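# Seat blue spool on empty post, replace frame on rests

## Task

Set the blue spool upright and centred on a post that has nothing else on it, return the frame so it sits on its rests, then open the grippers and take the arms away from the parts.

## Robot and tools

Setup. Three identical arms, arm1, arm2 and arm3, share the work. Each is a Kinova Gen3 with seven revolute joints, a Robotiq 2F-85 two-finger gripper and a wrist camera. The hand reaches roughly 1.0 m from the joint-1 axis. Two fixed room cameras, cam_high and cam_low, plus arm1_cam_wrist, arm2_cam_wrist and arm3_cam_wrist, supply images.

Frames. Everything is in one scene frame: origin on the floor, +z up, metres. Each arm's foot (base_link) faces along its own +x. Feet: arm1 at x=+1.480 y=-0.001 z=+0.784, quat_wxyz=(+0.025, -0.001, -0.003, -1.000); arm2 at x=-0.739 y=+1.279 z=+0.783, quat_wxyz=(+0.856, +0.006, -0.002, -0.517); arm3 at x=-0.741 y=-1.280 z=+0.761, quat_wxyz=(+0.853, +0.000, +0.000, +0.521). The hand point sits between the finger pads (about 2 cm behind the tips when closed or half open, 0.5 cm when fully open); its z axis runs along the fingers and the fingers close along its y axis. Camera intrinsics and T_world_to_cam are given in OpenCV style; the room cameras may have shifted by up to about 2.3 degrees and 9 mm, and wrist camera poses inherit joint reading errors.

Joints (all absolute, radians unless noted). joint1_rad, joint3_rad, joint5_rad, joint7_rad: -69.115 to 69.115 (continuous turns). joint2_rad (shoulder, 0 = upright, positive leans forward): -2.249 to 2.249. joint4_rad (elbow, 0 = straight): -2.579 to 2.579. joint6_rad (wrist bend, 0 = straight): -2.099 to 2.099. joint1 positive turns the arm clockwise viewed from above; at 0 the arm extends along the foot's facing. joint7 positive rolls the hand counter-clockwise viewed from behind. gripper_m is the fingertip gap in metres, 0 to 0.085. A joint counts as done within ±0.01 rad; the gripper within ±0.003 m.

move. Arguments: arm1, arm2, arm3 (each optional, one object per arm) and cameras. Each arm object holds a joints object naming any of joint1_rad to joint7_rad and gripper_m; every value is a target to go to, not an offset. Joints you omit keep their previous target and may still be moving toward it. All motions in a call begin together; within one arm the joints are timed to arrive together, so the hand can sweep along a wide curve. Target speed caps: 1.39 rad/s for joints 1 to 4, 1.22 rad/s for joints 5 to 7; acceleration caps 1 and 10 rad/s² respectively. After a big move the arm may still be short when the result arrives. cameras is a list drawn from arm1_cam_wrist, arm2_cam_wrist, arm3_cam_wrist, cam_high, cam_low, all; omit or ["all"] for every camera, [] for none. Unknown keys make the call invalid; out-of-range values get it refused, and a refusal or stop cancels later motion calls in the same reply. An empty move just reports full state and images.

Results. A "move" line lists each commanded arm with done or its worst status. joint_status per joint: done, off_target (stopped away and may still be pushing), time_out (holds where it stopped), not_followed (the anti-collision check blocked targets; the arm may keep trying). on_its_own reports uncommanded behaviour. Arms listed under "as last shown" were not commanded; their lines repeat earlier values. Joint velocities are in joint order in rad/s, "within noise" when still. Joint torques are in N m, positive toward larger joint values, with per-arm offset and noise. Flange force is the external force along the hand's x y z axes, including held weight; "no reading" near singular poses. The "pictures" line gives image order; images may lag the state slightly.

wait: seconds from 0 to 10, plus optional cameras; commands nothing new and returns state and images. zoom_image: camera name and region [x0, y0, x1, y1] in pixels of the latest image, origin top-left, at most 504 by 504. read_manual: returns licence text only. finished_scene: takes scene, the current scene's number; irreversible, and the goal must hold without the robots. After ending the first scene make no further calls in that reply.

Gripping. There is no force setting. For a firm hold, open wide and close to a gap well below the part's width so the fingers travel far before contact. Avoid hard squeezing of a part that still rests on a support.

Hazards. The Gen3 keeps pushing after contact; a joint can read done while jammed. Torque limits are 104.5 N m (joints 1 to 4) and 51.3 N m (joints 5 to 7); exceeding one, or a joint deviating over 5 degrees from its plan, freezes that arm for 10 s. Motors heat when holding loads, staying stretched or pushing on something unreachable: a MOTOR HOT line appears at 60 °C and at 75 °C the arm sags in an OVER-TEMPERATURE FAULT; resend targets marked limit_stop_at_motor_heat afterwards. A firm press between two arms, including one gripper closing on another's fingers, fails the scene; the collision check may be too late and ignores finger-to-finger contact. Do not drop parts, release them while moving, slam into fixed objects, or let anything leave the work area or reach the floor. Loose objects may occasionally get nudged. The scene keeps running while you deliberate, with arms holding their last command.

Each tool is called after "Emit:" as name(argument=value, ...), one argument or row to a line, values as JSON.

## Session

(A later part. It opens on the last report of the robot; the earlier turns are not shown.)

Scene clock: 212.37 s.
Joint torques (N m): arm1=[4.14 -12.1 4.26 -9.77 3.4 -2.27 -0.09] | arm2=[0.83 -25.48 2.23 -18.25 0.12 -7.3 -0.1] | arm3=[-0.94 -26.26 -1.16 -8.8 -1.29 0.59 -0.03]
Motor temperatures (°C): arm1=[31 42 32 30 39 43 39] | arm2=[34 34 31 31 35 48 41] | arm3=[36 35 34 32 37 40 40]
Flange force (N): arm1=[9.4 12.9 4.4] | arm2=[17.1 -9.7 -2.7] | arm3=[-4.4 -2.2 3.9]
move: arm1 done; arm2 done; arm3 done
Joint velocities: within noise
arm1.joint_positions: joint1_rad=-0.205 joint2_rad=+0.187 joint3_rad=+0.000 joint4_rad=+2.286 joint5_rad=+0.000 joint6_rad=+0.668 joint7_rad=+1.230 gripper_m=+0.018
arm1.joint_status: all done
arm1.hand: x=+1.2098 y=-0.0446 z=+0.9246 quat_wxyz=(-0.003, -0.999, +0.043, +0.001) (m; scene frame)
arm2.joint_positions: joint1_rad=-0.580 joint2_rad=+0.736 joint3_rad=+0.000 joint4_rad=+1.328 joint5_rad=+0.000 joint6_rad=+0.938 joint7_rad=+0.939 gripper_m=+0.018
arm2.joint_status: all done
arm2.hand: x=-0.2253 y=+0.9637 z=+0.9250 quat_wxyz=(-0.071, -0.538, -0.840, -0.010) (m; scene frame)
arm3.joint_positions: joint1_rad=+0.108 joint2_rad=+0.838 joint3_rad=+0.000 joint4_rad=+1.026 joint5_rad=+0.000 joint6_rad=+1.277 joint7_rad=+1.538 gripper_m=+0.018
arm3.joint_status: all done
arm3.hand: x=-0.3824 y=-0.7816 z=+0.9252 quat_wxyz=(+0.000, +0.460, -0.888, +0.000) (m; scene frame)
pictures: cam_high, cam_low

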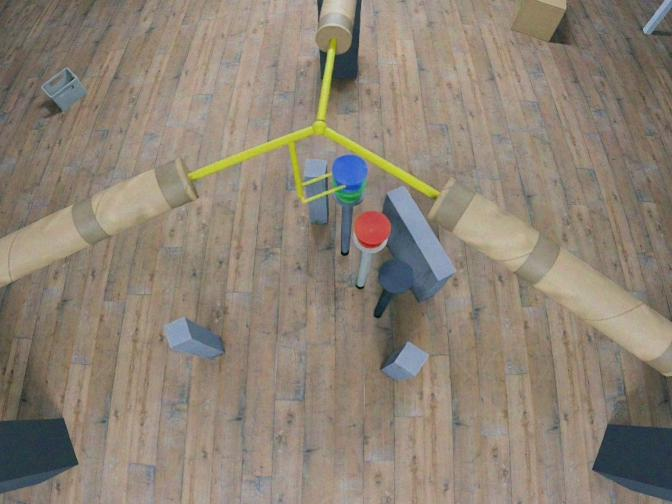

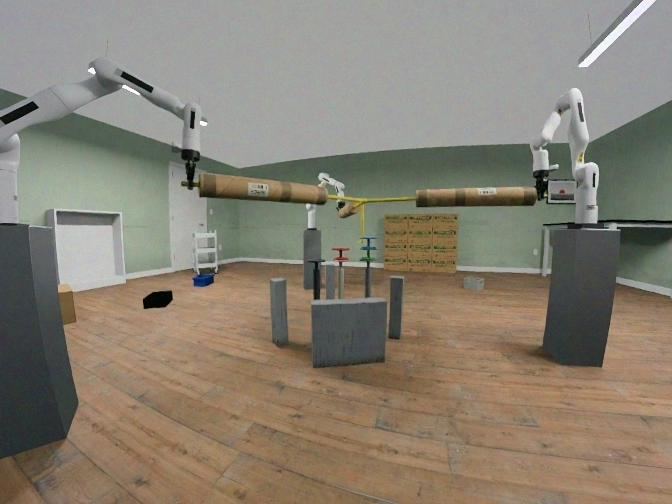

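Emit:
move(
  arm1={"joints":{"joint1_rad":-0.5038,"joint2_rad":0.1684,"joint4_rad":2.3135,"joint6_rad":0.6597,"joint7_rad":0.9305}},
  arm2={"joints":{"joint1_rad":-0.5094,"joint2_rad":0.8973,"joint4_rad":0.9940,"joint6_rad":1.1107,"joint7_rad":1.0092}},
  arm3={"joints":{"joint1_rad":0.2260,"joint2_rad":0.7500,"joint4_rad":1.2036,"joint6_rad":1.1880,"joint7_rad":1.6560}},
  cameras=["cam_high","cam_low"],
)

Emit:
zoom_image(
  camera="cam_high",
  region=[250, 130, 380, 230],
)

Emit:
zoom_image(
  camera="cam_low",
  region=[310, 190, 400, 280],
)

Emit:
move(
  arm1={"joints":{"joint2_rad":0.1200,"joint4_rad":2.2778,"joint6_rad":0.7437}},
  arm2={"joints":{"joint2_rad":0.8806,"joint4_rad":0.9624,"joint6_rad":1.1590}},
  arm3={"joints":{"joint2_rad":0.7320,"joint4_rad":1.1709,"joint6_rad":1.2387}},
  cameras=["cam_high","cam_low"],
)

Emit:
zoom_image(
  camera="cam_high",
  region=[270, 130, 400, 230],
)

Emit:
zoom_image(
  camera="cam_low",
  region=[310, 190, 400, 280],
)

Scene clock: 227.60 s.
Joint torques (N m): arm1=[5.37 -11.06 5.49 -7.55 4.24 -0.94 -0.09] | arm2=[-0.35 -28.94 1.43 -19.11 -0.21 -8.16 -0.1] | arm3=[-0.43 -24.28 -0.78 -7.62 -1.04 1.13 -0.01]
Motor temperatures (°C): arm1=[31 41 32 30 39 43 39] | arm2=[34 34 31 31 35 48 41] | arm3=[36 35 34 32 37 40 40]
Flange force (N): arm1=[12.5 15.8 5.1] | arm2=[19.3 -11.6 -2.8] | arm3=[-5.7 -2.1 3.7]
move: arm1 done; arm2 done; arm3 done
TORQUE WARNING: arm2's joint1_rad reached its warning level (56.7 N m). A warning alone does not stop the arm.
Joint velocities: within noise
arm1.joint_positions: joint1_rad=-0.504 joint2_rad=+0.168 joint3_rad=+0.000 joint4_rad=+2.313 joint5_rad=+0.000 joint6_rad=+0.660 joint7_rad=+0.931 gripper_m=+0.018
arm1.joint_status: all done
arm1.hand: x=+1.2433 y=-0.1172 z=+0.9247 quat_wxyz=(-0.003, -0.999, +0.043, +0.001) (m; scene frame)
arm2.joint_positions: joint1_rad=-0.509 joint2_rad=+0.897 joint3_rad=+0.000 joint4_rad=+0.994 joint5_rad=+0.000 joint6_rad=+1.111 joint7_rad=+1.009 gripper_m=+0.018
arm2.joint_status: all done
arm2.hand: x=-0.1918 y=+0.8913 z=+0.9248 quat_wxyz=(-0.071, -0.538, -0.840, -0.005) (m; scene frame)
arm3.joint_positions: joint1_rad=+0.226 joint2_rad=+0.750 joint3_rad=+0.000 joint4_rad=+1.204 joint5_rad=+0.000 joint6_rad=+1.188 joint7_rad=+1.656 gripper_m=+0.018
arm3.joint_status: all done
arm3.hand: x=-0.3489 y=-0.8542 z=+0.9252 quat_wxyz=(+0.000, +0.460, -0.888, +0.000) (m; scene frame)
pictures: cam_high, cam_low

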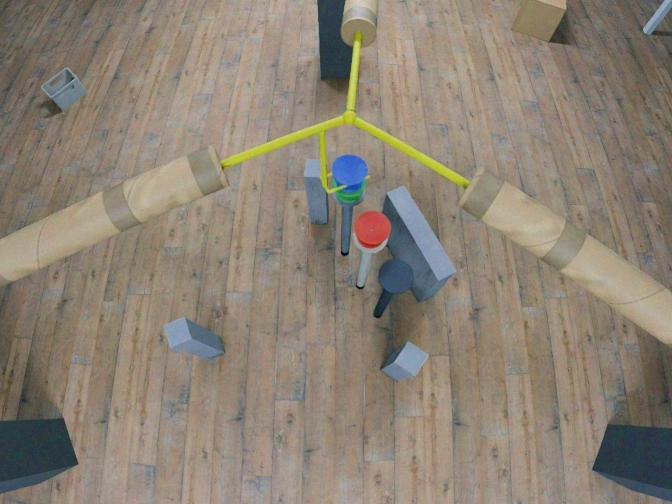

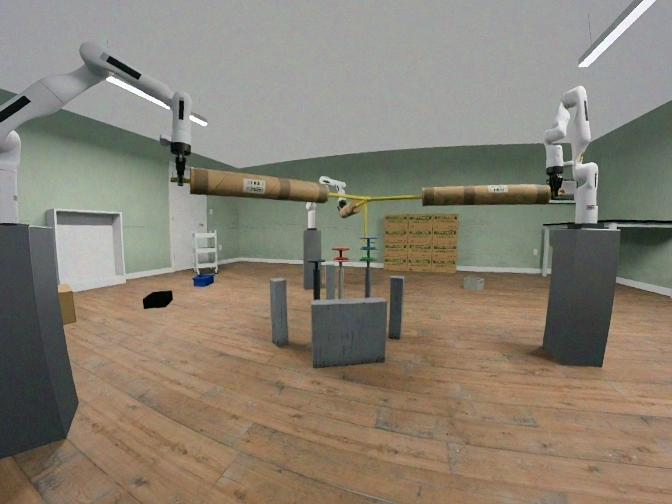

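Scaled by 3.877 from the camera's 672x504 image, which has a finer 960x720 frame.

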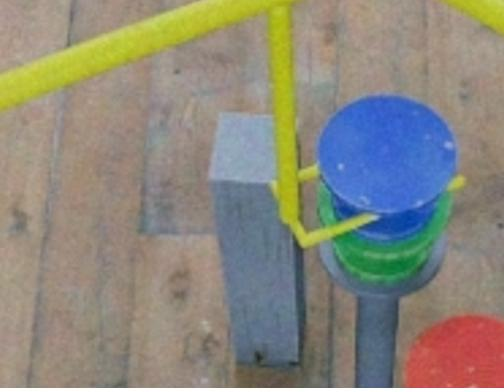

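Scaled by 5.600 from the camera's 672x504 image, which has a finer 960x720 frame.

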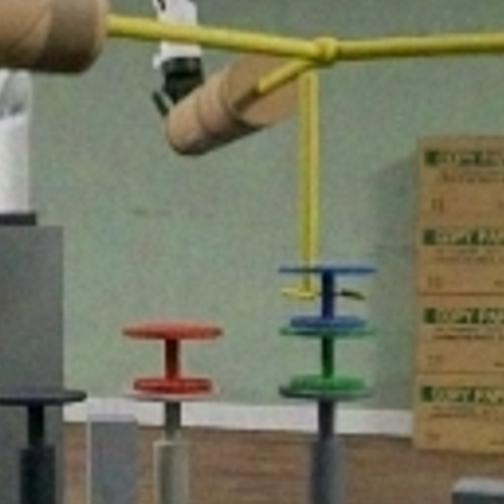

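Scene clock: 228.40 s.
Joint torques (N m): arm1=[5.74 -10.44 5.69 -7.13 4.88 -0.26 -0.18] | arm2=[1.34 -28.95 2.79 -20.12 0.63 -9.02 -0.13] | arm3=[-1.99 -24.41 -2.12 -8.02 -1.99 1.08 -0.05]
Motor temperatures (°C): arm1=[31 41 32 30 39 43 39] | arm2=[34 34 31 31 35 48 41] | arm3=[36 35 34 32 37 40 40]
Flange force (N): arm1=[11.3 17.6 5.4] | arm2=[23.1 -11.0 -2.9] | arm3=[-5.3 -4.9 3.9]
move: arm1 done; arm2 done; arm3 done
Joint velocities: within noise
arm1.joint_positions: joint1_rad=-0.504 joint2_rad=+0.120 joint3_rad=+0.000 joint4_rad=+2.278 joint5_rad=+0.000 joint6_rad=+0.744 joint7_rad=+0.931 gripper_m=+0.018
arm1.joint_status: all done
arm1.hand: x=+1.2433 y=-0.1171 z=+0.9447 quat_wxyz=(-0.003, -0.999, +0.043, +0.000) (m; scene frame)
arm2.joint_positions: joint1_rad=-0.509 joint2_rad=+0.881 joint3_rad=+0.000 joint4_rad=+0.962 joint5_rad=+0.000 joint6_rad=+1.159 joint7_rad=+1.009 gripper_m=+0.018
arm2.joint_status: all done
arm2.hand: x=-0.1919 y=+0.8911 z=+0.9448 quat_wxyz=(-0.071, -0.538, -0.840, -0.005) (m; scene frame)
arm3.joint_positions: joint1_rad=+0.226 joint2_rad=+0.732 joint3_rad=+0.000 joint4_rad=+1.171 joint5_rad=+0.000 joint6_rad=+1.239 joint7_rad=+1.656 gripper_m=+0.018
arm3.joint_status: all done
arm3.hand: x=-0.3490 y=-0.8541 z=+0.9453 quat_wxyz=(+0.000, +0.460, -0.888, +0.000) (m; scene frame)
pictures: cam_high, cam_low

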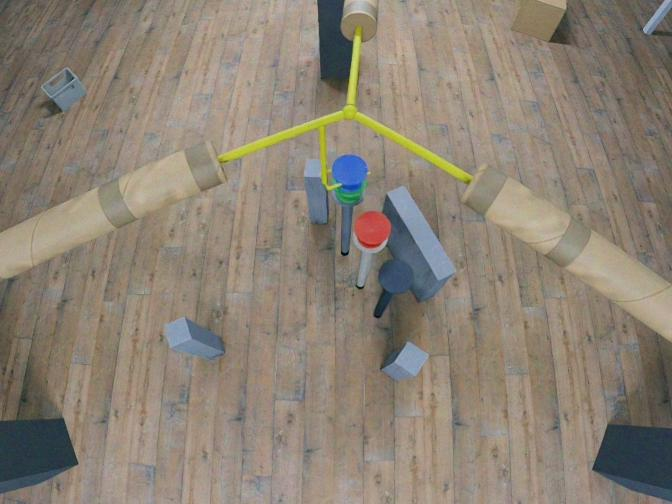

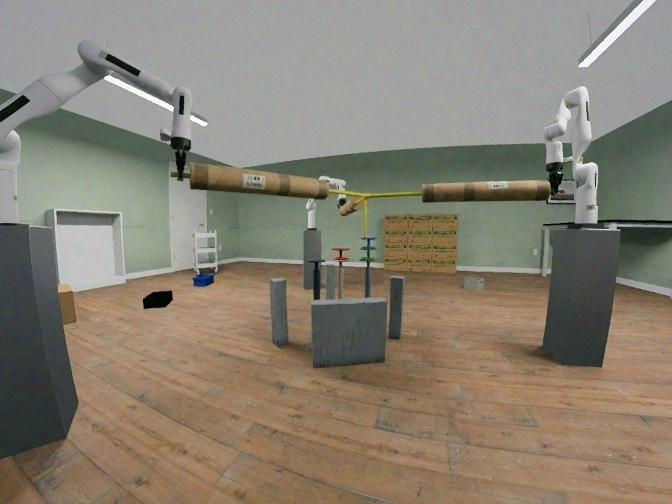

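Scaled by 3.877 from the camera's 672x504 image, which has a finer 960x720 frame.

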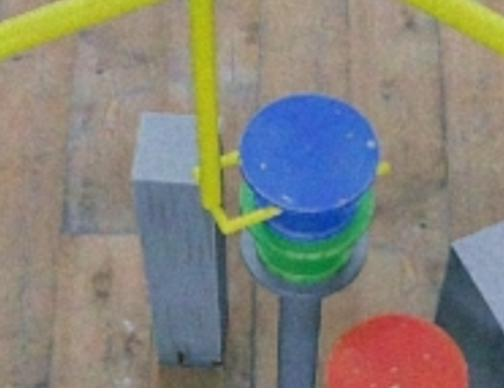

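Scaled by 5.600 from the camera's 672x504 image, which has a finer 960x720 frame.

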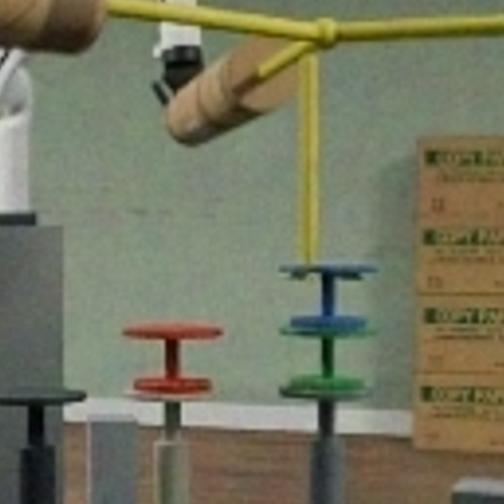

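Emit:
move(
  arm1={"joints":{"joint2_rad":0.0322,"joint4_rad":2.1920,"joint6_rad":0.9173}},
  arm2={"joints":{"joint2_rad":0.8529,"joint4_rad":0.8787,"joint6_rad":1.2704}},
  arm3={"joints":{"joint2_rad":0.7014,"joint4_rad":1.0874,"joint6_rad":1.3528}},
  cameras=["cam_high","cam_low"],
)

Emit:
zoom_image(
  camera="cam_high",
  region=[270, 130, 400, 230],
)

Emit:
zoom_image(
  camera="cam_low",
  region=[310, 190, 400, 280],
)

Emit:
move(
  arm1={"joints":{"joint1_rad":-0.4941,"joint2_rad":0.1222,"joint4_rad":2.0847,"joint6_rad":0.9347,"joint7_rad":0.9402}},
  arm2={"joints":{"joint1_rad":-0.4548,"joint2_rad":0.8049,"joint4_rad":0.9724,"joint6_rad":1.2246,"joint7_rad":1.0638}},
  arm3={"joints":{"joint1_rad":0.1946,"joint2_rad":0.6111,"joint4_rad":1.2498,"joint6_rad":1.2806,"joint7_rad":1.6245}},
  cameras=["cam_high","cam_low"],
)

Emit:
zoom_image(
  camera="cam_low",
  region=[310, 190, 400, 280],
)

Scene clock: 274.97 s.
Joint torques (N m): arm1=[6.22 -9.64 5.84 -7.62 6.16 0.14 -0.14] | arm2=[3.19 -28.11 4.17 -20.86 1.58 -10.23 -0.17] | arm3=[-3.61 -24.49 -3.3 -8.65 -2.89 0.95 -0.13]
Motor temperatures (°C): arm1=[31 41 32 30 40 42 39] | arm2=[34 36 31 31 35 48 41] | arm3=[36 36 34 32 37 40 40]
Flange force (N): arm1=[11.0 19.9 4.9] | arm2=[27.7 -10.5 -3.3] | arm3=[-4.8 -7.7 3.9]
move: arm1 done; arm2 done; arm3 done
Joint velocities: within noise
arm1.joint_positions: joint1_rad=-0.504 joint2_rad=+0.032 joint3_rad=+0.000 joint4_rad=+2.192 joint5_rad=+0.000 joint6_rad=+0.917 joint7_rad=+0.931 gripper_m=+0.018
arm1.joint_status: all done
arm1.hand: x=+1.2434 y=-0.1168 z=+0.9877 quat_wxyz=(-0.003, -0.999, +0.043, +0.001) (m; scene frame)
arm2.joint_positions: joint1_rad=-0.509 joint2_rad=+0.853 joint3_rad=+0.000 joint4_rad=+0.879 joint5_rad=+0.000 joint6_rad=+1.270 joint7_rad=+1.009 gripper_m=+0.018
arm2.joint_status: all done
arm2.hand: x=-0.1923 y=+0.8907 z=+0.9879 quat_wxyz=(-0.071, -0.538, -0.840, -0.005) (m; scene frame)
arm3.joint_positions: joint1_rad=+0.226 joint2_rad=+0.701 joint3_rad=+0.000 joint4_rad=+1.087 joint5_rad=+0.000 joint6_rad=+1.353 joint7_rad=+1.656 gripper_m=+0.018
arm3.joint_status: all done
arm3.hand: x=-0.3490 y=-0.8541 z=+0.9882 quat_wxyz=(+0.000, +0.460, -0.888, +0.000) (m; scene frame)
pictures: cam_high, cam_low

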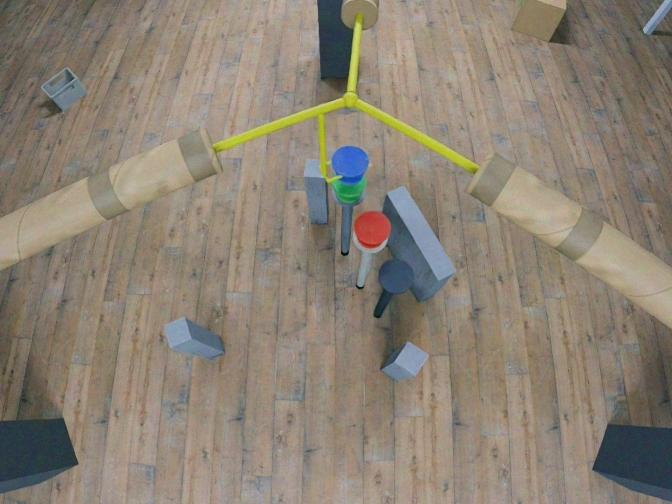

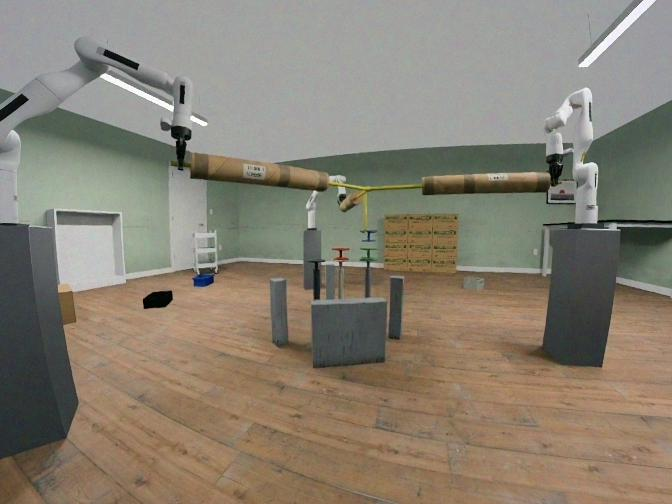

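Scaled by 3.877 from the camera's 672x504 image, which has a finer 960x720 frame.

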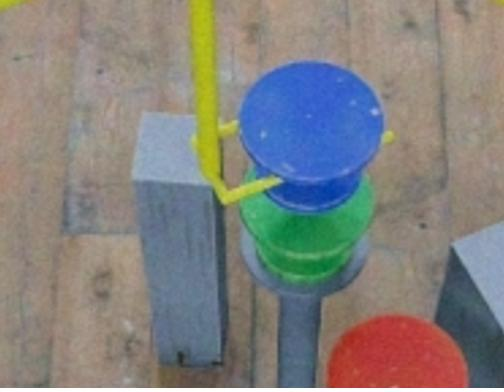

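Scaled by 5.600 from the camera's 672x504 image, which has a finer 960x720 frame.

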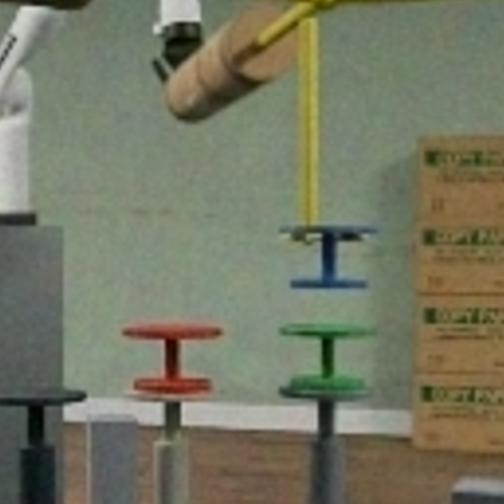

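Scene clock: 276.13 s.
Joint torques (N m): arm1=[8.17 -12.57 8.22 -13.67 7.45 -3.76 -0.11] | arm2=[12.67 -28.52 12 -26.59 6.48 -14.81 0.01] | arm3=[-7.58 -23.91 -6.54 -19.33 -4.79 -7.42 -0.05]
Motor temperatures (°C): arm1=[31 41 32 30 40 42 39] | arm2=[34 36 31 31 35 48 41] | arm3=[36 36 34 33 37 40 40]
Flange force (N): arm1=[23.4 16.7 4.0] | arm2=[47.9 -2.2 -5.6] | arm3=[23.9 -12.3 4.0]
move: arm1 done; arm2 done; arm3 done
TORQUE WARNING: arm3's joint6_rad reached its warning level (29.4 N m). A warning alone does not stop the arm.
Joint velocities: within noise
arm1.joint_positions: joint1_rad=-0.494 joint2_rad=+0.122 joint3_rad=+0.000 joint4_rad=+2.085 joint5_rad=+0.000 joint6_rad=+0.935 joint7_rad=+0.940 gripper_m=+0.018
arm1.joint_status: all done
arm1.hand: x=+1.2072 y=-0.1358 z=+0.9893 quat_wxyz=(-0.003, -0.999, +0.043, +0.001) (m; scene frame)
arm2.joint_positions: joint1_rad=-0.455 joint2_rad=+0.805 joint3_rad=+0.000 joint4_rad=+0.972 joint5_rad=+0.000 joint6_rad=+1.225 joint7_rad=+1.064 gripper_m=+0.018
arm2.joint_status: all done
arm2.hand: x=-0.2274 y=+0.8709 z=+0.9881 quat_wxyz=(-0.071, -0.538, -0.840, -0.002) (m; scene frame)
arm3.joint_positions: joint1_rad=+0.195 joint2_rad=+0.611 joint3_rad=+0.000 joint4_rad=+1.250 joint5_rad=+0.000 joint6_rad=+1.281 joint7_rad=+1.625 gripper_m=+0.018
arm3.joint_status: all done
arm3.hand: x=-0.3847 y=-0.8700 z=+0.9895 quat_wxyz=(+0.000, +0.460, -0.888, +0.000) (m; scene frame)
pictures: cam_high, cam_low

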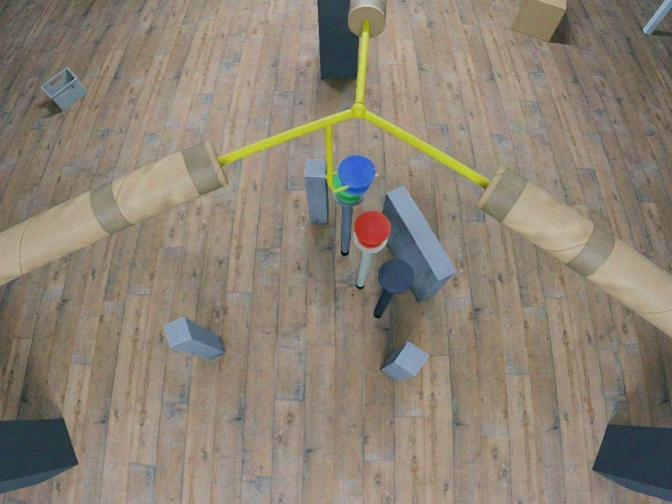

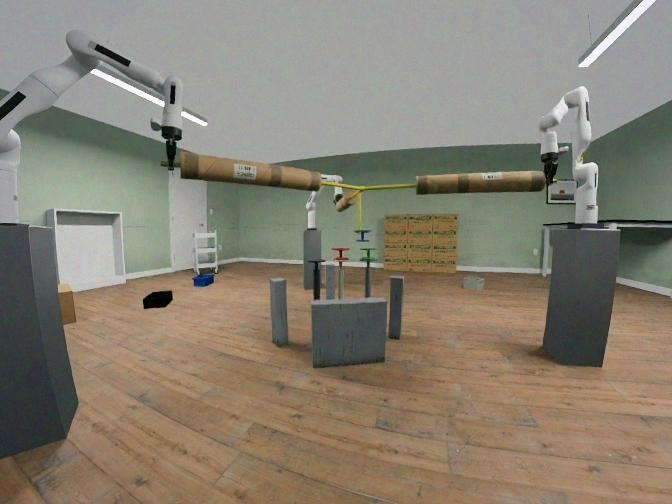

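Scaled by 5.600 from the camera's 672x504 image, which has a finer 960x720 frame.

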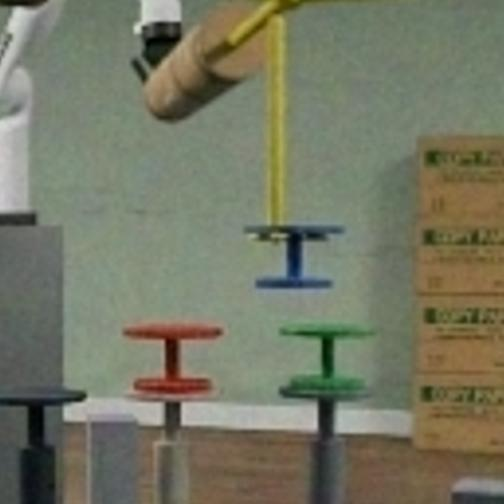

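Emit:
move(
  arm1={"joints":{"joint1_rad":-0.4844,"joint2_rad":0.2122,"joint4_rad":1.9774,"joint6_rad":0.9520,"joint7_rad":0.9499}},
  arm2={"joints":{"joint1_rad":-0.4001,"joint2_rad":0.7569,"joint4_rad":1.0662,"joint6_rad":1.1790,"joint7_rad":1.1185}},
  arm3={"joints":{"joint1_rad":0.1631,"joint2_rad":0.5209,"joint4_rad":1.4123,"joint6_rad":1.2085,"joint7_rad":1.5931}},
  cameras=[],
)

Emit:
move(
  arm1={"joints":{"joint1_rad":-0.4775,"joint2_rad":0.2967,"joint4_rad":1.8585,"joint6_rad":0.9864,"joint7_rad":0.9569}},
  arm2={"joints":{"joint1_rad":-0.3406,"joint2_rad":0.7211,"joint4_rad":1.1338,"joint6_rad":1.1470,"joint7_rad":1.1780}},
  arm3={"joints":{"joint1_rad":0.1242,"joint2_rad":0.4397,"joint4_rad":1.5478,"joint6_rad":1.1542,"joint7_rad":1.5541}},
  cameras=[],
)

Emit:
move(
  arm1={"joints":{"joint1_rad":-0.4716,"joint2_rad":0.3806,"joint4_rad":1.7313,"joint6_rad":1.0298,"joint7_rad":0.9627}},
  arm2={"joints":{"joint1_rad":-0.2784,"joint2_rad":0.6925,"joint4_rad":1.1869,"joint6_rad":1.1226,"joint7_rad":1.2402}},
  arm3={"joints":{"joint1_rad":0.0789,"joint2_rad":0.3619,"joint4_rad":1.6704,"joint6_rad":1.1093,"joint7_rad":1.5088}},
  cameras=["cam_high","cam_low"],
)

Emit:
zoom_image(
  camera="cam_low",
  region=[310, 190, 400, 280],
)

Scene clock: 305.63 s.
Joint torques (N m): arm1=[5.5 -13.84 5.33 -8.9 4.42 -0.35 -0.1] | arm2=[-0.13 -25.55 1.97 -17.75 0.47 -7.14 -0.12] | arm3=[-1.49 -20.61 -1.82 -8.85 -1.68 0.24 -0.01]
Motor temperatures (°C): arm1=[32 40 32 30 40 42 39] | arm2=[34 37 31 32 35 49 41] | arm3=[36 36 34 33 38 41 40]
Flange force (N): arm1=[8.7 13.1 5.3] | arm2=[18.4 -8.2 -2.0] | arm3=[-2.6 -3.8 3.4]
move: arm1 done; arm2 done; arm3 done
Joint velocities: within noise
arm1.joint_positions: joint1_rad=-0.484 joint2_rad=+0.212 joint3_rad=+0.000 joint4_rad=+1.977 joint5_rad=+0.000 joint6_rad=+0.952 joint7_rad=+0.950 gripper_m=+0.018
arm1.joint_status: all done
arm1.hand: x=+1.1710 y=-0.1538 z=+0.9876 quat_wxyz=(-0.003, -0.999, +0.043, +0.001) (m; scene frame)
arm2.joint_positions: joint1_rad=-0.400 joint2_rad=+0.757 joint3_rad=+0.000 joint4_rad=+1.066 joint5_rad=+0.000 joint6_rad=+1.179 joint7_rad=+1.119 gripper_m=+0.018
arm2.joint_status: all done
arm2.hand: x=-0.2641 y=+0.8547 z=+0.9879 quat_wxyz=(-0.071, -0.538, -0.840, +0.002) (m; scene frame)
arm3.joint_positions: joint1_rad=+0.163 joint2_rad=+0.521 joint3_rad=+0.000 joint4_rad=+1.412 joint5_rad=+0.000 joint6_rad=+1.208 joint7_rad=+1.593 gripper_m=+0.018
arm3.joint_status: all done
arm3.hand: x=-0.4212 y=-0.8906 z=+0.9883 quat_wxyz=(+0.000, +0.460, -0.888, +0.000) (m; scene frame)
pictures: none
No camera images: "cameras" was empty.

Scene clock: 306.73 s.
Joint torques (N m): arm1=[5.28 -15.7 5.13 -7.64 3.93 0.49 -0.12] | arm2=[-0.21 -24.74 1.97 -17.15 0.72 -6.6 -0.03] | arm3=[-1.77 -18.75 -2.34 -8.41 -2.02 0.53 -0.03]
Motor temperatures (°C): arm1=[32 40 32 30 40 42 39] | arm2=[34 37 31 32 35 49 41] | arm3=[36 36 34 33 38 41 40]
Flange force (N): arm1=[4.6 13.2 5.0] | arm2=[17.2 -6.5 -1.8] | arm3=[-2.9 -4.7 3.7]
move: arm1 done; arm2 done; arm3 done
Joint velocities: within noise
arm1.joint_positions: joint1_rad=-0.478 joint2_rad=+0.297 joint3_rad=+0.000 joint4_rad=+1.858 joint5_rad=+0.000 joint6_rad=+0.986 joint7_rad=+0.957 gripper_m=+0.018
arm1.joint_status: all done
arm1.hand: x=+1.1349 y=-0.1720 z=+0.9876 quat_wxyz=(-0.003, -0.999, +0.043, +0.000) (m; scene frame)
arm2.joint_positions: joint1_rad=-0.341 joint2_rad=+0.721 joint3_rad=+0.000 joint4_rad=+1.134 joint5_rad=+0.000 joint6_rad=+1.147 joint7_rad=+1.178 gripper_m=+0.018
arm2.joint_status: all done
arm2.hand: x=-0.3002 y=+0.8364 z=+0.9879 quat_wxyz=(-0.070, -0.538, -0.840, +0.006) (m; scene frame)
arm3.joint_positions: joint1_rad=+0.124 joint2_rad=+0.440 joint3_rad=+0.000 joint4_rad=+1.548 joint5_rad=+0.000 joint6_rad=+1.154 joint7_rad=+1.554 gripper_m=+0.018
arm3.joint_status: all done
arm3.hand: x=-0.4574 y=-0.9089 z=+0.9883 quat_wxyz=(+0.000, +0.460, -0.888, +0.000) (m; scene frame)
pictures: none
No camera images: "cameras" was empty.

Scene clock: 307.80 s.
Joint torques (N m): arm1=[4.86 -17.55 4.7 -7.24 3.39 0.93 -0.12] | arm2=[-0.46 -24.1 1.88 -16.34 0.8 -5.96 -0.07] | arm3=[-1.73 -17 -2.32 -7.96 -2.14 0.39 -0.01]
Motor temperatures (°C): arm1=[32 40 32 30 40 42 39] | arm2=[34 37 31 32 35 49 41] | arm3=[36 36 34 33 38 41 40]
Flange force (N): arm1=[2.2 12.2 4.9] | arm2=[15.1 -5.2 -1.5] | arm3=[-4.0 -4.7 2.8]
move: arm1 done; arm2 done; arm3 done
Joint velocities: within noise
arm1.joint_positions: joint1_rad=-0.472 joint2_rad=+0.381 joint3_rad=+0.000 joint4_rad=+1.731 joint5_rad=+0.000 joint6_rad=+1.030 joint7_rad=+0.963 gripper_m=+0.018
arm1.joint_status: all done
arm1.hand: x=+1.0989 y=-0.1901 z=+0.9875 quat_wxyz=(-0.003, -0.999, +0.043, +0.000) (m; scene frame)
arm2.joint_positions: joint1_rad=-0.278 joint2_rad=+0.692 joint3_rad=+0.000 joint4_rad=+1.187 joint5_rad=+0.000 joint6_rad=+1.123 joint7_rad=+1.240 gripper_m=+0.018
arm2.joint_status: all done
arm2.hand: x=-0.3364 y=+0.8181 z=+0.9879 quat_wxyz=(-0.069, -0.538, -0.840, +0.011) (m; scene frame)
arm3.joint_positions: joint1_rad=+0.079 joint2_rad=+0.362 joint3_rad=+0.000 joint4_rad=+1.670 joint5_rad=+0.000 joint6_rad=+1.109 joint7_rad=+1.509 gripper_m=+0.018
arm3.joint_status: all done
arm3.hand: x=-0.4935 y=-0.9271 z=+0.9883 quat_wxyz=(+0.000, +0.460, -0.888, +0.000) (m; scene frame)
pictures: cam_high, cam_low

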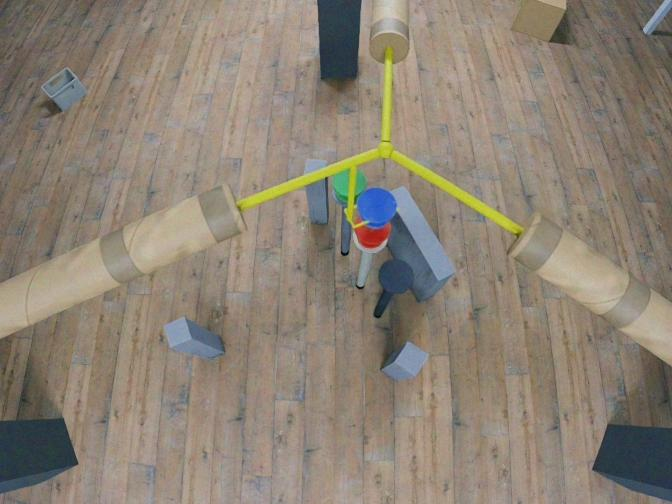

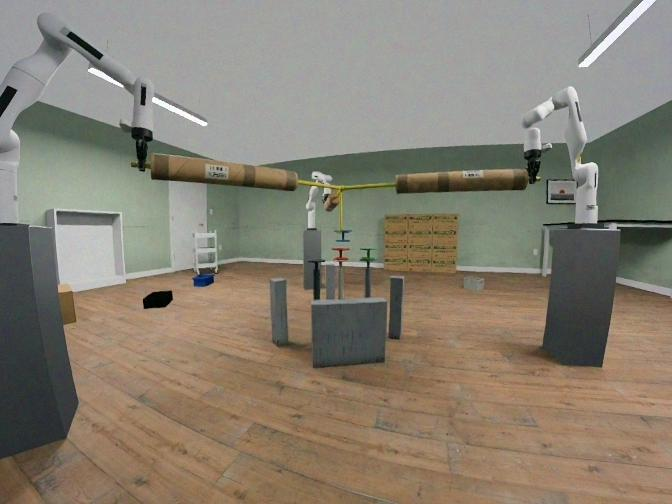

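Scaled by 5.600 from the camera's 672x504 image, which has a finer 960x720 frame.

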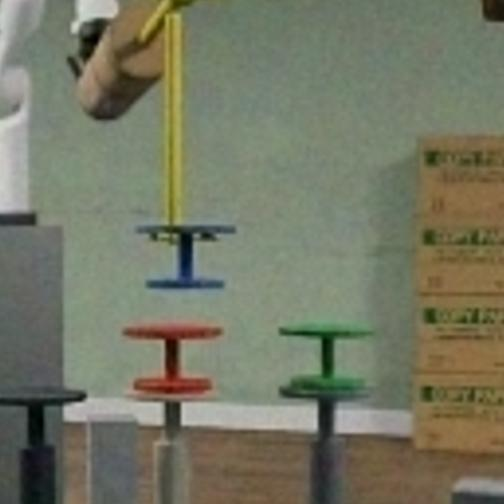

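Emit:
move(
  arm1={"joints":{"joint1_rad":-0.4670,"joint2_rad":0.4652,"joint4_rad":1.5942,"joint6_rad":1.0822,"joint7_rad":0.9673}},
  arm2={"joints":{"joint1_rad":-0.2142,"joint2_rad":0.6705,"joint4_rad":1.2267,"joint6_rad":1.1048,"joint7_rad":1.3044}},
  arm3={"joints":{"joint1_rad":0.0253,"joint2_rad":0.2867,"joint4_rad":1.7819,"joint6_rad":1.0730,"joint7_rad":1.4553}},
  cameras=[],
)

Emit:
move(
  arm1={"joints":{"joint1_rad":-0.4630,"joint2_rad":0.5519,"joint4_rad":1.4452,"joint6_rad":1.1445,"joint7_rad":0.9713}},
  arm2={"joints":{"joint1_rad":-0.1480,"joint2_rad":0.6552,"joint4_rad":1.2538,"joint6_rad":1.0930,"joint7_rad":1.3706}},
  arm3={"joints":{"joint1_rad":-0.0381,"joint2_rad":0.2132,"joint4_rad":1.8831,"joint6_rad":1.0453,"joint7_rad":1.3919}},
  cameras=[],
)

Emit:
move(
  arm1={"joints":{"joint1_rad":-0.4597,"joint2_rad":0.6431,"joint4_rad":1.2803,"joint6_rad":1.2182,"joint7_rad":0.9746}},
  arm2={"joints":{"joint1_rad":-0.0804,"joint2_rad":0.6462,"joint4_rad":1.2686,"joint6_rad":1.0872,"joint7_rad":1.4382}},
  arm3={"joints":{"joint1_rad":-0.1142,"joint2_rad":0.1417,"joint4_rad":1.9742,"joint6_rad":1.0257,"joint7_rad":1.3157}},
  cameras=[],
)

Emit:
move(
  arm1={"joints":{"joint1_rad":-0.4568,"joint2_rad":0.7423,"joint4_rad":1.0928,"joint6_rad":1.3065,"joint7_rad":0.9775}},
  arm2={"joints":{"joint1_rad":-0.0122,"joint2_rad":0.6439,"joint4_rad":1.2713,"joint6_rad":1.0868,"joint7_rad":1.5065}},
  arm3={"joints":{"joint1_rad":-0.2061,"joint2_rad":0.0726,"joint4_rad":2.0550,"joint6_rad":1.0140,"joint7_rad":1.2238}},
  cameras=["cam_high","cam_low"],
)

Emit:
zoom_image(
  camera="cam_low",
  region=[270, 190, 360, 280],
)

Emit:
zoom_image(
  camera="cam_high",
  region=[330, 200, 460, 300],
)

Scene clock: 321.60 s.
Joint torques (N m): arm1=[4.45 -19.41 4.29 -6.85 3.03 1.52 -0.15] | arm2=[-1.15 -23.33 1.59 -15.36 0.81 -5.12 -0.02] | arm3=[-1.59 -15.16 -2.26 -7.33 -2.11 0.81 -0.04]
Motor temperatures (°C): arm1=[32 40 32 30 40 42 39] | arm2=[34 37 31 32 35 49 41] | arm3=[36 35 34 33 37 41 40]
Flange force (N): arm1=[-0.2 11.5 5.2] | arm2=[13.3 -4.9 -1.2] | arm3=[-4.8 -4.7 3.1]
move: arm1 done; arm2 done; arm3 done
Joint velocities: within noise
arm1.joint_positions: joint1_rad=-0.467 joint2_rad=+0.465 joint3_rad=+0.000 joint4_rad=+1.594 joint5_rad=+0.000 joint6_rad=+1.082 joint7_rad=+0.967 gripper_m=+0.018
arm1.joint_status: all done
arm1.hand: x=+1.0627 y=-0.2084 z=+0.9874 quat_wxyz=(-0.003, -0.999, +0.043, +0.000) (m; scene frame)
arm2.joint_positions: joint1_rad=-0.214 joint2_rad=+0.670 joint3_rad=+0.000 joint4_rad=+1.227 joint5_rad=+0.000 joint6_rad=+1.105 joint7_rad=+1.304 gripper_m=+0.018
arm2.joint_status: all done
arm2.hand: x=-0.3724 y=+0.8000 z=+0.9879 quat_wxyz=(-0.068, -0.538, -0.840, +0.015) (m; scene frame)
arm3.joint_positions: joint1_rad=+0.025 joint2_rad=+0.287 joint3_rad=+0.000 joint4_rad=+1.782 joint5_rad=+0.000 joint6_rad=+1.073 joint7_rad=+1.455 gripper_m=+0.018
arm3.joint_status: all done
arm3.hand: x=-0.5297 y=-0.9453 z=+0.9882 quat_wxyz=(+0.000, +0.460, -0.888, +0.000) (m; scene frame)
pictures: none
No camera images: "cameras" was empty.

Scene clock: 322.73 s.
Joint torques (N m): arm1=[4.27 -21.3 4.01 -6.67 2.73 1.98 -0.16] | arm2=[-1.73 -22.94 1.3 -14.62 0.74 -4.57 -0.06] | arm3=[-1.55 -13.34 -2.22 -6.61 -2.27 1.08 -0.03]
Motor temperatures (°C): arm1=[32 40 32 30 40 42 39] | arm2=[34 37 31 32 35 49 41] | arm3=[36 35 34 33 38 41 40]
Flange force (N): arm1=[-1.9 11.4 5.3] | arm2=[11.5 -4.7 -0.9] | arm3=[-6.2 -4.6 2.7]
move: arm1 done; arm2 done; arm3 done
Joint velocities: within noise
arm1.joint_positions: joint1_rad=-0.463 joint2_rad=+0.552 joint3_rad=+0.000 joint4_rad=+1.445 joint5_rad=+0.000 joint6_rad=+1.145 joint7_rad=+0.971 gripper_m=+0.018
arm1.joint_status: all done
arm1.hand: x=+1.0266 y=-0.2266 z=+0.9874 quat_wxyz=(-0.003, -0.999, +0.043, +0.000) (m; scene frame)
arm2.joint_positions: joint1_rad=-0.148 joint2_rad=+0.655 joint3_rad=+0.000 joint4_rad=+1.254 joint5_rad=+0.000 joint6_rad=+1.093 joint7_rad=+1.371 gripper_m=+0.018
arm2.joint_status: all done
arm2.hand: x=-0.4085 y=+0.7817 z=+0.9879 quat_wxyz=(-0.067, -0.538, -0.840, +0.019) (m; scene frame)
arm3.joint_positions: joint1_rad=-0.038 joint2_rad=+0.213 joint3_rad=+0.000 joint4_rad=+1.883 joint5_rad=+0.000 joint6_rad=+1.045 joint7_rad=+1.392 gripper_m=+0.018
arm3.joint_status: all done
arm3.hand: x=-0.5658 y=-0.9637 z=+0.9882 quat_wxyz=(+0.000, +0.460, -0.888, +0.000) (m; scene frame)
pictures: none
No camera images: "cameras" was empty.

Scene clock: 323.90 s.
Joint torques (N m): arm1=[3.53 -23.21 3.2 -6.28 2.26 2.6 -0.16] | arm2=[-1.86 -22.61 1.19 -13.63 0.82 -3.85 -0.06] | arm3=[-1.57 -11.63 -2.35 -5.91 -2.45 1.42 0.01]
Motor temperatures (°C): arm1=[32 40 32 30 40 42 39] | arm2=[34 37 31 32 35 49 41] | arm3=[36 35 34 33 38 41 40]
Flange force (N): arm1=[-5.0 11.0 5.4] | arm2=[9.3 -4.0 -0.6] | arm3=[-7.7 -4.6 2.5]
move: arm1 done; arm2 done; arm3 done
TORQUE WARNING: arm1's joint6_rad reached its warning level (29.4 N m). A warning alone does not stop the arm.
Joint velocities: within noise
arm1.joint_positions: joint1_rad=-0.460 joint2_rad=+0.643 joint3_rad=+0.000 joint4_rad=+1.280 joint5_rad=+0.000 joint6_rad=+1.218 joint7_rad=+0.975 gripper_m=+0.018
arm1.joint_status: all done
arm1.hand: x=+0.9905 y=-0.2449 z=+0.9874 quat_wxyz=(-0.003, -0.999, +0.043, +0.000) (m; scene frame)
arm2.joint_positions: joint1_rad=-0.080 joint2_rad=+0.646 joint3_rad=+0.000 joint4_rad=+1.269 joint5_rad=+0.000 joint6_rad=+1.087 joint7_rad=+1.438 gripper_m=+0.018
arm2.joint_status: all done
arm2.hand: x=-0.4447 y=+0.7635 z=+0.9880 quat_wxyz=(-0.065, -0.538, -0.840, +0.024) (m; scene frame)
arm3.joint_positions: joint1_rad=-0.114 joint2_rad=+0.142 joint3_rad=+0.000 joint4_rad=+1.974 joint5_rad=+0.000 joint6_rad=+1.026 joint7_rad=+1.316 gripper_m=+0.018
arm3.joint_status: all done
arm3.hand: x=-0.6019 y=-0.9819 z=+0.9882 quat_wxyz=(+0.000, +0.460, -0.888, +0.000) (m; scene frame)
pictures: none
No camera images: "cameras" was empty.

Scene clock: 325.13 s.
Joint torques (N m): arm1=[3.14 -25.01 2.73 -6.15 1.98 3.13 -0.13] | arm2=[-1.99 -22.56 1.09 -13.02 0.68 -3.43 -0.13] | arm3=[-1.7 -10.04 -2.44 -5.73 -2.69 1.49 0]
Motor temperatures (°C): arm1=[32 40 32 30 40 43 39] | arm2=[34 37 31 32 35 49 41] | arm3=[36 35 34 33 38 41 40]
Flange force (N): arm1=[-7.0 11.1 5.3] | arm2=[7.9 -3.6 -0.4] | arm3=[-8.6 -5.0 2.5]
move: arm1 done; arm2 done; arm3 done
TORQUE WARNING: arm1's joint6_rad reached its warning level (29.4 N m). A warning alone does not stop the arm.
Joint velocities: within noise
arm1.joint_positions: joint1_rad=-0.457 joint2_rad=+0.742 joint3_rad=+0.000 joint4_rad=+1.093 joint5_rad=+0.000 joint6_rad=+1.307 joint7_rad=+0.978 gripper_m=+0.018
arm1.joint_status: all done
arm1.hand: x=+0.9543 y=-0.2631 z=+0.9873 quat_wxyz=(-0.003, -0.999, +0.043, +0.000) (m; scene frame)
arm2.joint_positions: joint1_rad=-0.012 joint2_rad=+0.644 joint3_rad=+0.000 joint4_rad=+1.271 joint5_rad=+0.000 joint6_rad=+1.087 joint7_rad=+1.506 gripper_m=+0.018
arm2.joint_status: all done
arm2.hand: x=-0.4807 y=+0.7452 z=+0.9880 quat_wxyz=(-0.063, -0.538, -0.840, +0.028) (m; scene frame)
arm3.joint_positions: joint1_rad=-0.206 joint2_rad=+0.073 joint3_rad=+0.000 joint4_rad=+2.055 joint5_rad=+0.000 joint6_rad=+1.014 joint7_rad=+1.224 gripper_m=+0.018
arm3.joint_status: all done
arm3.hand: x=-0.6381 y=-1.0002 z=+0.9882 quat_wxyz=(+0.000, +0.460, -0.888, +0.000) (m; scene frame)
pictures: cam_high, cam_low

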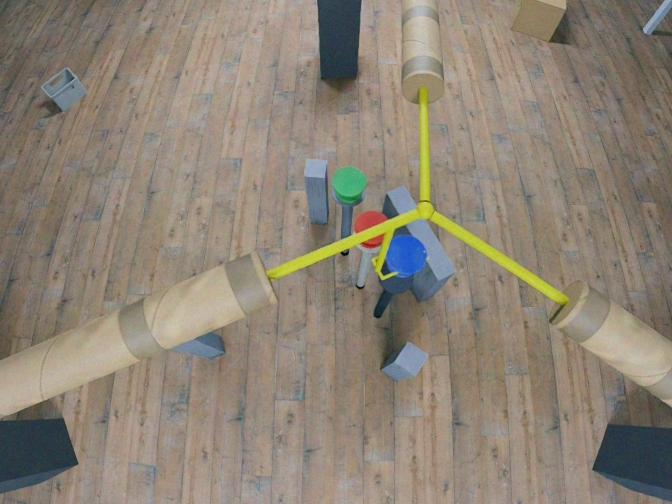

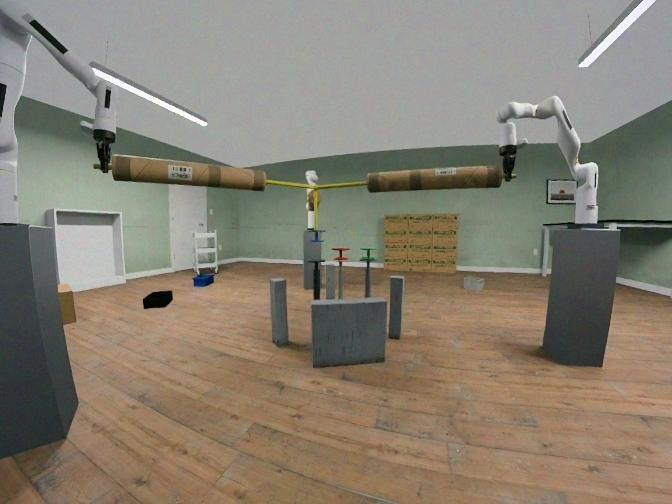

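Scaled by 5.600 from the camera's 672x504 image, which has a finer 960x720 frame.

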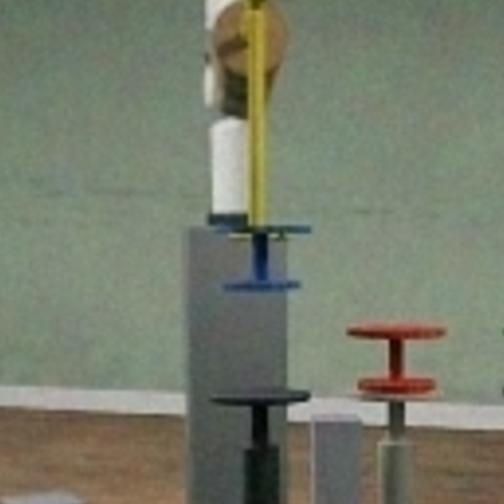

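Scaled by 3.877 from the camera's 672x504 image, which has a finer 960x720 frame.

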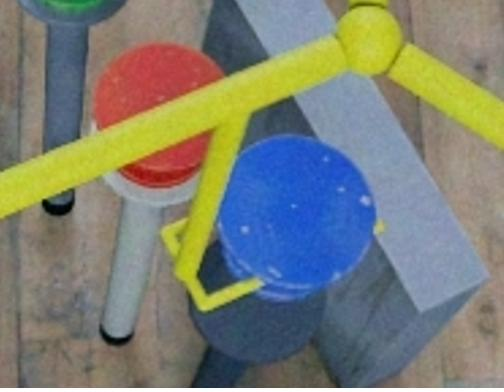

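Emit:
move(
  arm1={"joints":{"joint1_rad":-0.4565,"joint2_rad":0.7820,"joint4_rad":1.1756,"joint6_rad":1.1839,"joint7_rad":0.9779}},
  arm2={"joints":{"joint1_rad":-0.0111,"joint2_rad":0.6907,"joint4_rad":1.3482,"joint6_rad":0.9631,"joint7_rad":1.5075}},
  arm3={"joints":{"joint1_rad":-0.2061,"joint2_rad":0.1524,"joint4_rad":2.1517,"joint6_rad":0.8376,"joint7_rad":1.2238}},
  cameras=[],
)

Emit:
move(
  arm1={"joints":{"joint1_rad":-0.4561,"joint2_rad":0.8339,"joint4_rad":1.2372,"joint6_rad":1.0704,"joint7_rad":0.9782}},
  arm2={"joints":{"joint1_rad":-0.0101,"joint2_rad":0.7496,"joint4_rad":1.4062,"joint6_rad":0.8462,"joint7_rad":1.5085}},
  arm3={"joints":{"joint1_rad":-0.2061,"joint2_rad":0.2554,"joint4_rad":2.2327,"joint6_rad":0.6535,"joint7_rad":1.2238}},
  cameras=["cam_high","cam_low"],
)

Emit:
zoom_image(
  camera="cam_low",
  region=[290, 220, 350, 280],
)

Emit:
zoom_image(
  camera="cam_high",
  region=[350, 220, 450, 300],
)

Scene clock: 346.03 s.
Joint torques (N m): arm1=[2.19 -25.14 1.93 -6.59 1.39 2.16 -0.15] | arm2=[-1.99 -22.97 1.02 -11.35 0.59 -2.33 -0.09] | arm3=[-0.62 -10.47 -1.45 -4.55 -1.68 1.41 -0.04]
Motor temperatures (°C): arm1=[32 41 32 30 40 42 39] | arm2=[34 37 31 32 35 49 41] | arm3=[36 35 34 33 38 41 40]
Flange force (N): arm1=[-5.6 8.3 5.3] | arm2=[4.4 -3.5 0.4] | arm3=[-7.2 -1.6 2.6]
move: arm1 done; arm2 done; arm3 done
Joint velocities: within noise
arm1.joint_positions: joint1_rad=-0.456 joint2_rad=+0.782 joint3_rad=+0.000 joint4_rad=+1.176 joint5_rad=+0.000 joint6_rad=+1.184 joint7_rad=+0.978 gripper_m=+0.018
arm1.joint_status: all done
arm1.hand: x=+0.9543 y=-0.2630 z=+0.9393 quat_wxyz=(-0.003, -0.999, +0.043, +0.000) (m; scene frame)
arm2.joint_positions: joint1_rad=-0.011 joint2_rad=+0.691 joint3_rad=+0.000 joint4_rad=+1.348 joint5_rad=+0.000 joint6_rad=+0.963 joint7_rad=+1.508 gripper_m=+0.018
arm2.joint_status: all done
arm2.hand: x=-0.4808 y=+0.7453 z=+0.9401 quat_wxyz=(-0.062, -0.538, -0.840, +0.028) (m; scene frame)
arm3.joint_positions: joint1_rad=-0.206 joint2_rad=+0.152 joint3_rad=+0.000 joint4_rad=+2.152 joint5_rad=+0.000 joint6_rad=+0.838 joint7_rad=+1.224 gripper_m=+0.018
arm3.joint_status: all done
arm3.hand: x=-0.6380 y=-1.0002 z=+0.9402 quat_wxyz=(+0.000, +0.460, -0.888, +0.000) (m; scene frame)
pictures: none
No camera images: "cameras" was empty.

Scene clock: 347.03 s.
Joint torques (N m): arm1=[1.42 -25.38 1.34 -6.56 0.99 1.73 -0.14] | arm2=[-1.83 -23.23 1.23 -9.95 0.52 -1.74 -0.09] | arm3=[-0.14 -11.19 -1 -3.17 -1.08 1.14 -0.07]
Motor temperatures (°C): arm1=[32 41 32 30 40 42 39] | arm2=[34 37 31 32 35 49 41] | arm3=[36 35 34 33 38 41 40]
Flange force (N): arm1=[-4.8 6.4 5.6] | arm2=[2.2 -3.3 0.6] | arm3=[-6.6 0.2 2.3]
move: arm1 done; arm2 done; arm3 done
Joint velocities: within noise
arm1.joint_positions: joint1_rad=-0.456 joint2_rad=+0.834 joint3_rad=+0.000 joint4_rad=+1.237 joint5_rad=+0.000 joint6_rad=+1.070 joint7_rad=+0.978 gripper_m=+0.018
arm1.joint_status: all done
arm1.hand: x=+0.9543 y=-0.2630 z=+0.8914 quat_wxyz=(-0.003, -0.999, +0.043, +0.001) (m; scene frame)
arm2.joint_positions: joint1_rad=-0.010 joint2_rad=+0.750 joint3_rad=+0.000 joint4_rad=+1.406 joint5_rad=+0.000 joint6_rad=+0.846 joint7_rad=+1.508 gripper_m=+0.018
arm2.joint_status: all done
arm2.hand: x=-0.4809 y=+0.7453 z=+0.8920 quat_wxyz=(-0.062, -0.538, -0.840, +0.028) (m; scene frame)
arm3.joint_positions: joint1_rad=-0.206 joint2_rad=+0.255 joint3_rad=+0.000 joint4_rad=+2.233 joint5_rad=+0.000 joint6_rad=+0.654 joint7_rad=+1.224 gripper_m=+0.018
arm3.joint_status: all done
arm3.hand: x=-0.6380 y=-1.0002 z=+0.8922 quat_wxyz=(+0.000, +0.460, -0.888, +0.000) (m; scene frame)
pictures: cam_high, cam_low

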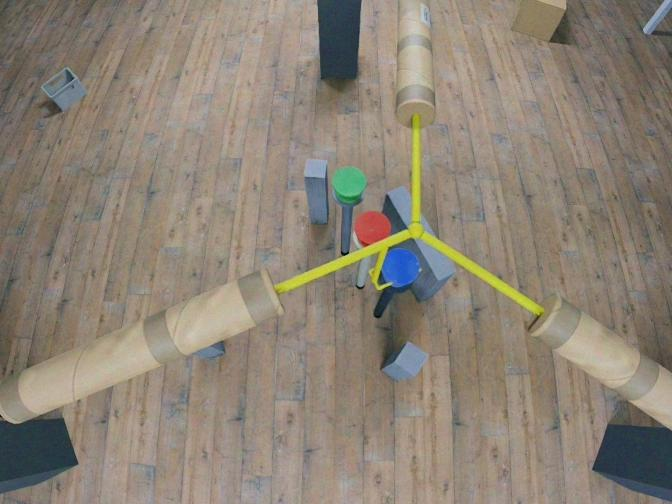

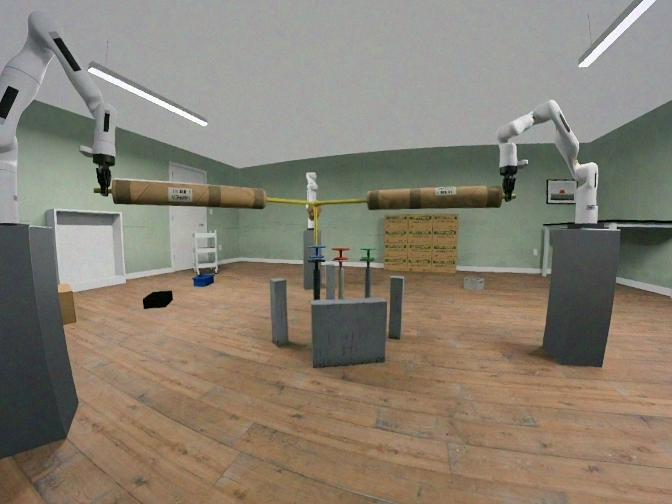

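Scaled by 8.400 from the camera's 672x504 image, which has a finer 960x720 frame.

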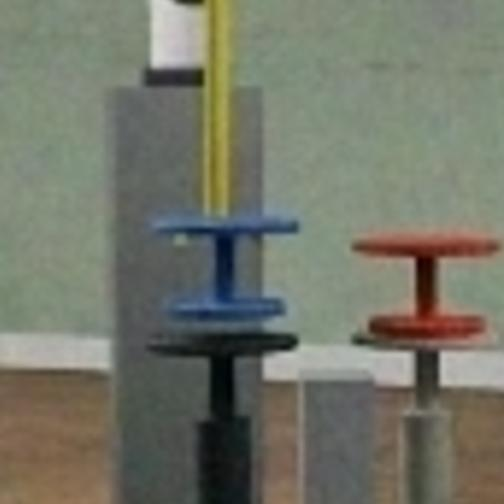

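Scaled by 5.040 from the camera's 672x504 image, which has a finer 960x720 frame.

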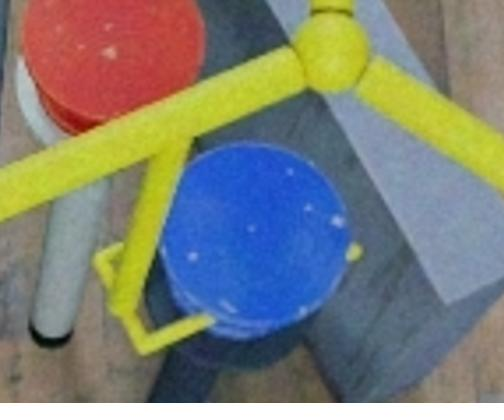

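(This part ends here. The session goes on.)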